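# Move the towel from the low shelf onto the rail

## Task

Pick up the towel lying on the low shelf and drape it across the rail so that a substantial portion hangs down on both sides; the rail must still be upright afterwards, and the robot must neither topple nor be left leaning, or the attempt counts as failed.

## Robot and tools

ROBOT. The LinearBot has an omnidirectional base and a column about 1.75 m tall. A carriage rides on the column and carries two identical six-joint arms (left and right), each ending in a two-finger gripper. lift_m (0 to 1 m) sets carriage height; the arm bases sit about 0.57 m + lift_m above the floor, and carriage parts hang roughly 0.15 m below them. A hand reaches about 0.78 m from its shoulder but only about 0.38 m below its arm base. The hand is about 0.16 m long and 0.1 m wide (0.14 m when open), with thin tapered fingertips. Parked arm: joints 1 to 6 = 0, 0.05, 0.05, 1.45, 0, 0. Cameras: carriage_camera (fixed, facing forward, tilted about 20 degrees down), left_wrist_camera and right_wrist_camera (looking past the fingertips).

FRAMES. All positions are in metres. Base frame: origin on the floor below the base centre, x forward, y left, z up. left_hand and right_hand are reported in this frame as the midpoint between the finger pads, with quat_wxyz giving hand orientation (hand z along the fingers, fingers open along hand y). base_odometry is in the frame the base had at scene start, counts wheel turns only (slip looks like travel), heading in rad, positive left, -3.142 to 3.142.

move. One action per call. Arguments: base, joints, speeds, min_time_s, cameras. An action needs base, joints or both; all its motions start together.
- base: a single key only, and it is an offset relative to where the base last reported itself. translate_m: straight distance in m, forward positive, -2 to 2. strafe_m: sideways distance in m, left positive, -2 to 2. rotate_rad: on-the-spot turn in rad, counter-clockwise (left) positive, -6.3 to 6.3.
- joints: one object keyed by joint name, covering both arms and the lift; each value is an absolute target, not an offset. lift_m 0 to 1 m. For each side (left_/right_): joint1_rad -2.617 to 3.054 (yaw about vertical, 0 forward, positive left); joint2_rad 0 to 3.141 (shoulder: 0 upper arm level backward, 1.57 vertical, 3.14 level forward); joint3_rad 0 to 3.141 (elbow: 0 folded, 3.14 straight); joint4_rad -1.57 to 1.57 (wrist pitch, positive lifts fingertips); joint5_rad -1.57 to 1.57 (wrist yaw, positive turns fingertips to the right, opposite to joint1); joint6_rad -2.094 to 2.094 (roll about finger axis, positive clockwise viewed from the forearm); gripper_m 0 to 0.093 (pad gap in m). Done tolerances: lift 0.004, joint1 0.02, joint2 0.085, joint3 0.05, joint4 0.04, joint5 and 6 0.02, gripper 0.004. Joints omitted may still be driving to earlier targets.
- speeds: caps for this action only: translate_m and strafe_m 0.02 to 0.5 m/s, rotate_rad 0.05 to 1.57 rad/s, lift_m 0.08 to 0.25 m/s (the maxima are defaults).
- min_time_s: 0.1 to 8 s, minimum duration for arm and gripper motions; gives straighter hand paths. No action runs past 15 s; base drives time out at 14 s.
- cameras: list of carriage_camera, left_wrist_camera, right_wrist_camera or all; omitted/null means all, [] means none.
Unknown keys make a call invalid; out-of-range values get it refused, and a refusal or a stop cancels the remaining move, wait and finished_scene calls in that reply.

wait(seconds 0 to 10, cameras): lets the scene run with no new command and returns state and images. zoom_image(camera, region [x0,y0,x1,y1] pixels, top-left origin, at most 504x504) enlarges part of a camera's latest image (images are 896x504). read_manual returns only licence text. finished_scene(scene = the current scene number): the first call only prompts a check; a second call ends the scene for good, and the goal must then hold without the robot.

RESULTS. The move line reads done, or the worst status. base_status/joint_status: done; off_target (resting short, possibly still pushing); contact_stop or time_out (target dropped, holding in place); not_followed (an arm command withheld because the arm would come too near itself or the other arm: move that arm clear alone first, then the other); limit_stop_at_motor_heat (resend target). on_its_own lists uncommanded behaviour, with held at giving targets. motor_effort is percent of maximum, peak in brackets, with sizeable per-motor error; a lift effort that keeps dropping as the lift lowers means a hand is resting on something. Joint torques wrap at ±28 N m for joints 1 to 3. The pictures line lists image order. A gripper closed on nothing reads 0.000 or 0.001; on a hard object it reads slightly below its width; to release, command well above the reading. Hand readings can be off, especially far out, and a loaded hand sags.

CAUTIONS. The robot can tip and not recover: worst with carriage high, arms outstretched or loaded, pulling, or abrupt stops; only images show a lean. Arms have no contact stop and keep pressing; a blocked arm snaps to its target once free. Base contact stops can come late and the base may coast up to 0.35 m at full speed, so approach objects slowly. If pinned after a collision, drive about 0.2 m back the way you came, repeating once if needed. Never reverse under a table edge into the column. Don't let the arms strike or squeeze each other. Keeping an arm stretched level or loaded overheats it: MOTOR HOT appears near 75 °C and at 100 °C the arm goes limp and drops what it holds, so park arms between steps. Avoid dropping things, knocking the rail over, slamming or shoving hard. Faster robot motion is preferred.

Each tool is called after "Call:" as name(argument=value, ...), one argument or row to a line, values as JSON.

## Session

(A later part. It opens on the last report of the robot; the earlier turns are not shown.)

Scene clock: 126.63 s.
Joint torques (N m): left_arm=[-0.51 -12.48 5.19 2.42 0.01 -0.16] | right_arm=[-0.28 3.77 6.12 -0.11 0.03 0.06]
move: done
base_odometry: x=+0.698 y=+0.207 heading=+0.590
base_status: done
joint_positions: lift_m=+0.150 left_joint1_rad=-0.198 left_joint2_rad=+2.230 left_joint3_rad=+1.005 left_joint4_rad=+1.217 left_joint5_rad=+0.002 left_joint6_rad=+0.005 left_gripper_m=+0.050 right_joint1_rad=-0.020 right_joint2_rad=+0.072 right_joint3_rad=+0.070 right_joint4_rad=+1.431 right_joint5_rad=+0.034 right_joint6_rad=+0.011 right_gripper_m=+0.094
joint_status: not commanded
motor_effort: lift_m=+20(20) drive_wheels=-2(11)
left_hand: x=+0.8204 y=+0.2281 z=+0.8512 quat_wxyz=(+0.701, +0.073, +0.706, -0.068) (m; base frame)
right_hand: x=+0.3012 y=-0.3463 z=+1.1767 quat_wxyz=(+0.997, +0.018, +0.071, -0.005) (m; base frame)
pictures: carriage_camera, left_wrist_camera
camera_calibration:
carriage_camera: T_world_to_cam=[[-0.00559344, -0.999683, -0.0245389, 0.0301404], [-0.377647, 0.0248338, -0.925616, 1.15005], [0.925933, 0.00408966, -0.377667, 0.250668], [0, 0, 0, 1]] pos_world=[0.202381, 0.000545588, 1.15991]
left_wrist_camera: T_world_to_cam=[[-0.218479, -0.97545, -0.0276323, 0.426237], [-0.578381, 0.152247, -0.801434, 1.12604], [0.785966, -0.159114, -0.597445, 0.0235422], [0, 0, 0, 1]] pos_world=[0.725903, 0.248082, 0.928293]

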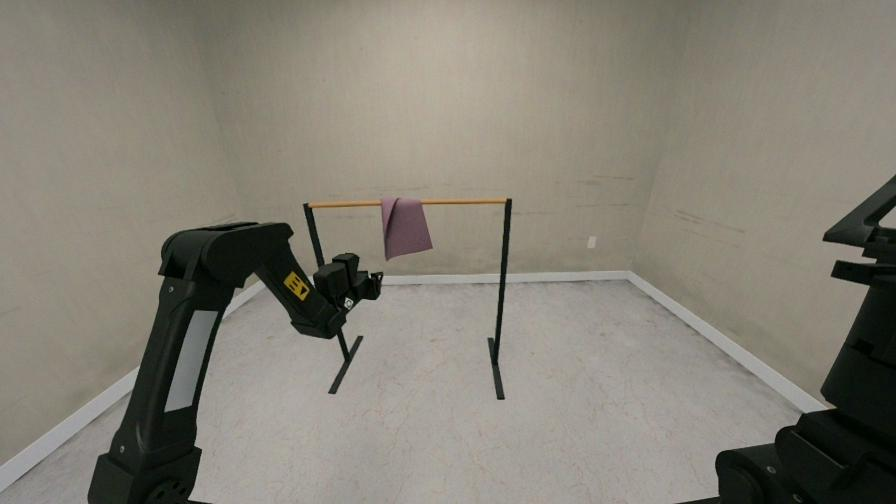

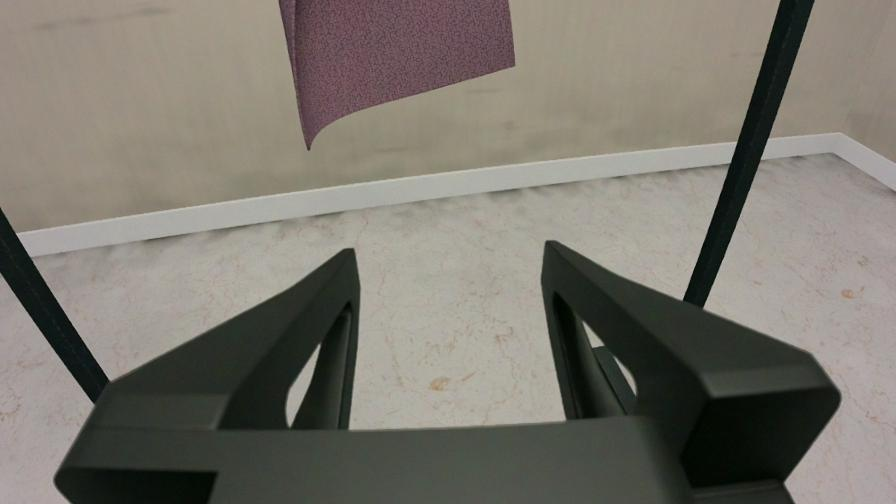

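Call:
move(
  joints={"left_joint1_rad":0,"left_joint2_rad":0.05,"left_joint3_rad":0.05,"left_joint4_rad":1.45},
  min_time_s=2,
  cameras=["carriage_camera"],
)

Call:
zoom_image(
  camera="carriage_camera",
  region=[280, 180, 540, 330],
)

Call:
finished_scene(
  scene=2,
)

Scene clock: 136.47 s.
Joint torques (N m): left_arm=[0.27 2.73 4.79 0.1 0 -0.13] | right_arm=[-0.18 3.85 6.12 -0.11 0.03 0.07]
move: done
base_odometry: x=+0.698 y=+0.207 heading=+0.590
base_status: not commanded
joint_positions: lift_m=+0.150 left_joint1_rad=-0.006 left_joint2_rad=+0.064 left_joint3_rad=+0.066 left_joint4_rad=+1.435 left_joint5_rad=+0.002 left_joint6_rad=+0.005 left_gripper_m=+0.050 right_joint1_rad=-0.020 right_joint2_rad=+0.072 right_joint3_rad=+0.070 right_joint4_rad=+1.431 right_joint5_rad=+0.034 right_joint6_rad=+0.011 right_gripper_m=+0.094
joint_status: all done
motor_effort: lift_m=+20(20) drive_wheels=-1(2)
left_hand: x=+0.2990 y=+0.3391 z=+1.1759 quat_wxyz=(+0.998, +0.001, +0.067, -0.001) (m; base frame)
right_hand: x=+0.3012 y=-0.3463 z=+1.1767 quat_wxyz=(+0.997, +0.018, +0.071, -0.005) (m; base frame)
pictures: carriage_camera
camera_calibration:
carriage_camera: T_world_to_cam=[[-0.00559344, -0.999683, -0.0245389, 0.0301404], [-0.377647, 0.0248338, -0.925616, 1.15005], [0.925933, 0.00408966, -0.377667, 0.250668], [0, 0, 0, 1]] pos_world=[0.202381, 0.000545588, 1.15991]

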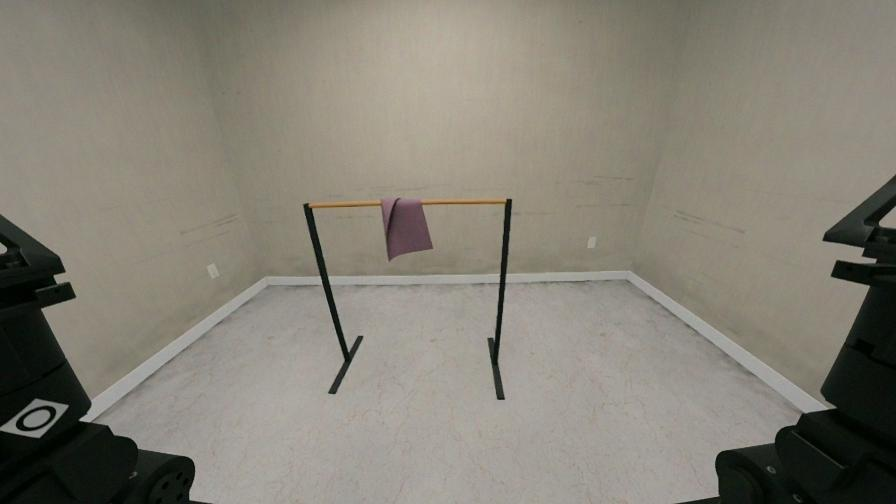

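Scaled by 1.938 from the camera's 896x504 image, which has a finer 1280x720 frame.

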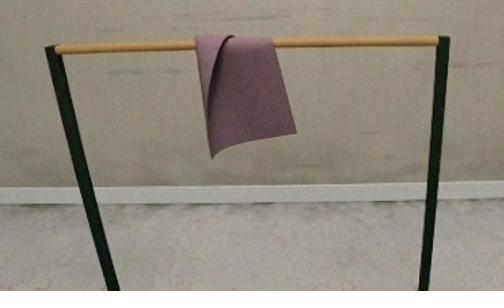

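This call ended nothing. Check each condition of the task against the scene as it is now, look again where you are not sure, and mend what is not met. Then call finished_scene again.

Call:
finished_scene(
  scene=2,
)

The scene is finished: the task was done.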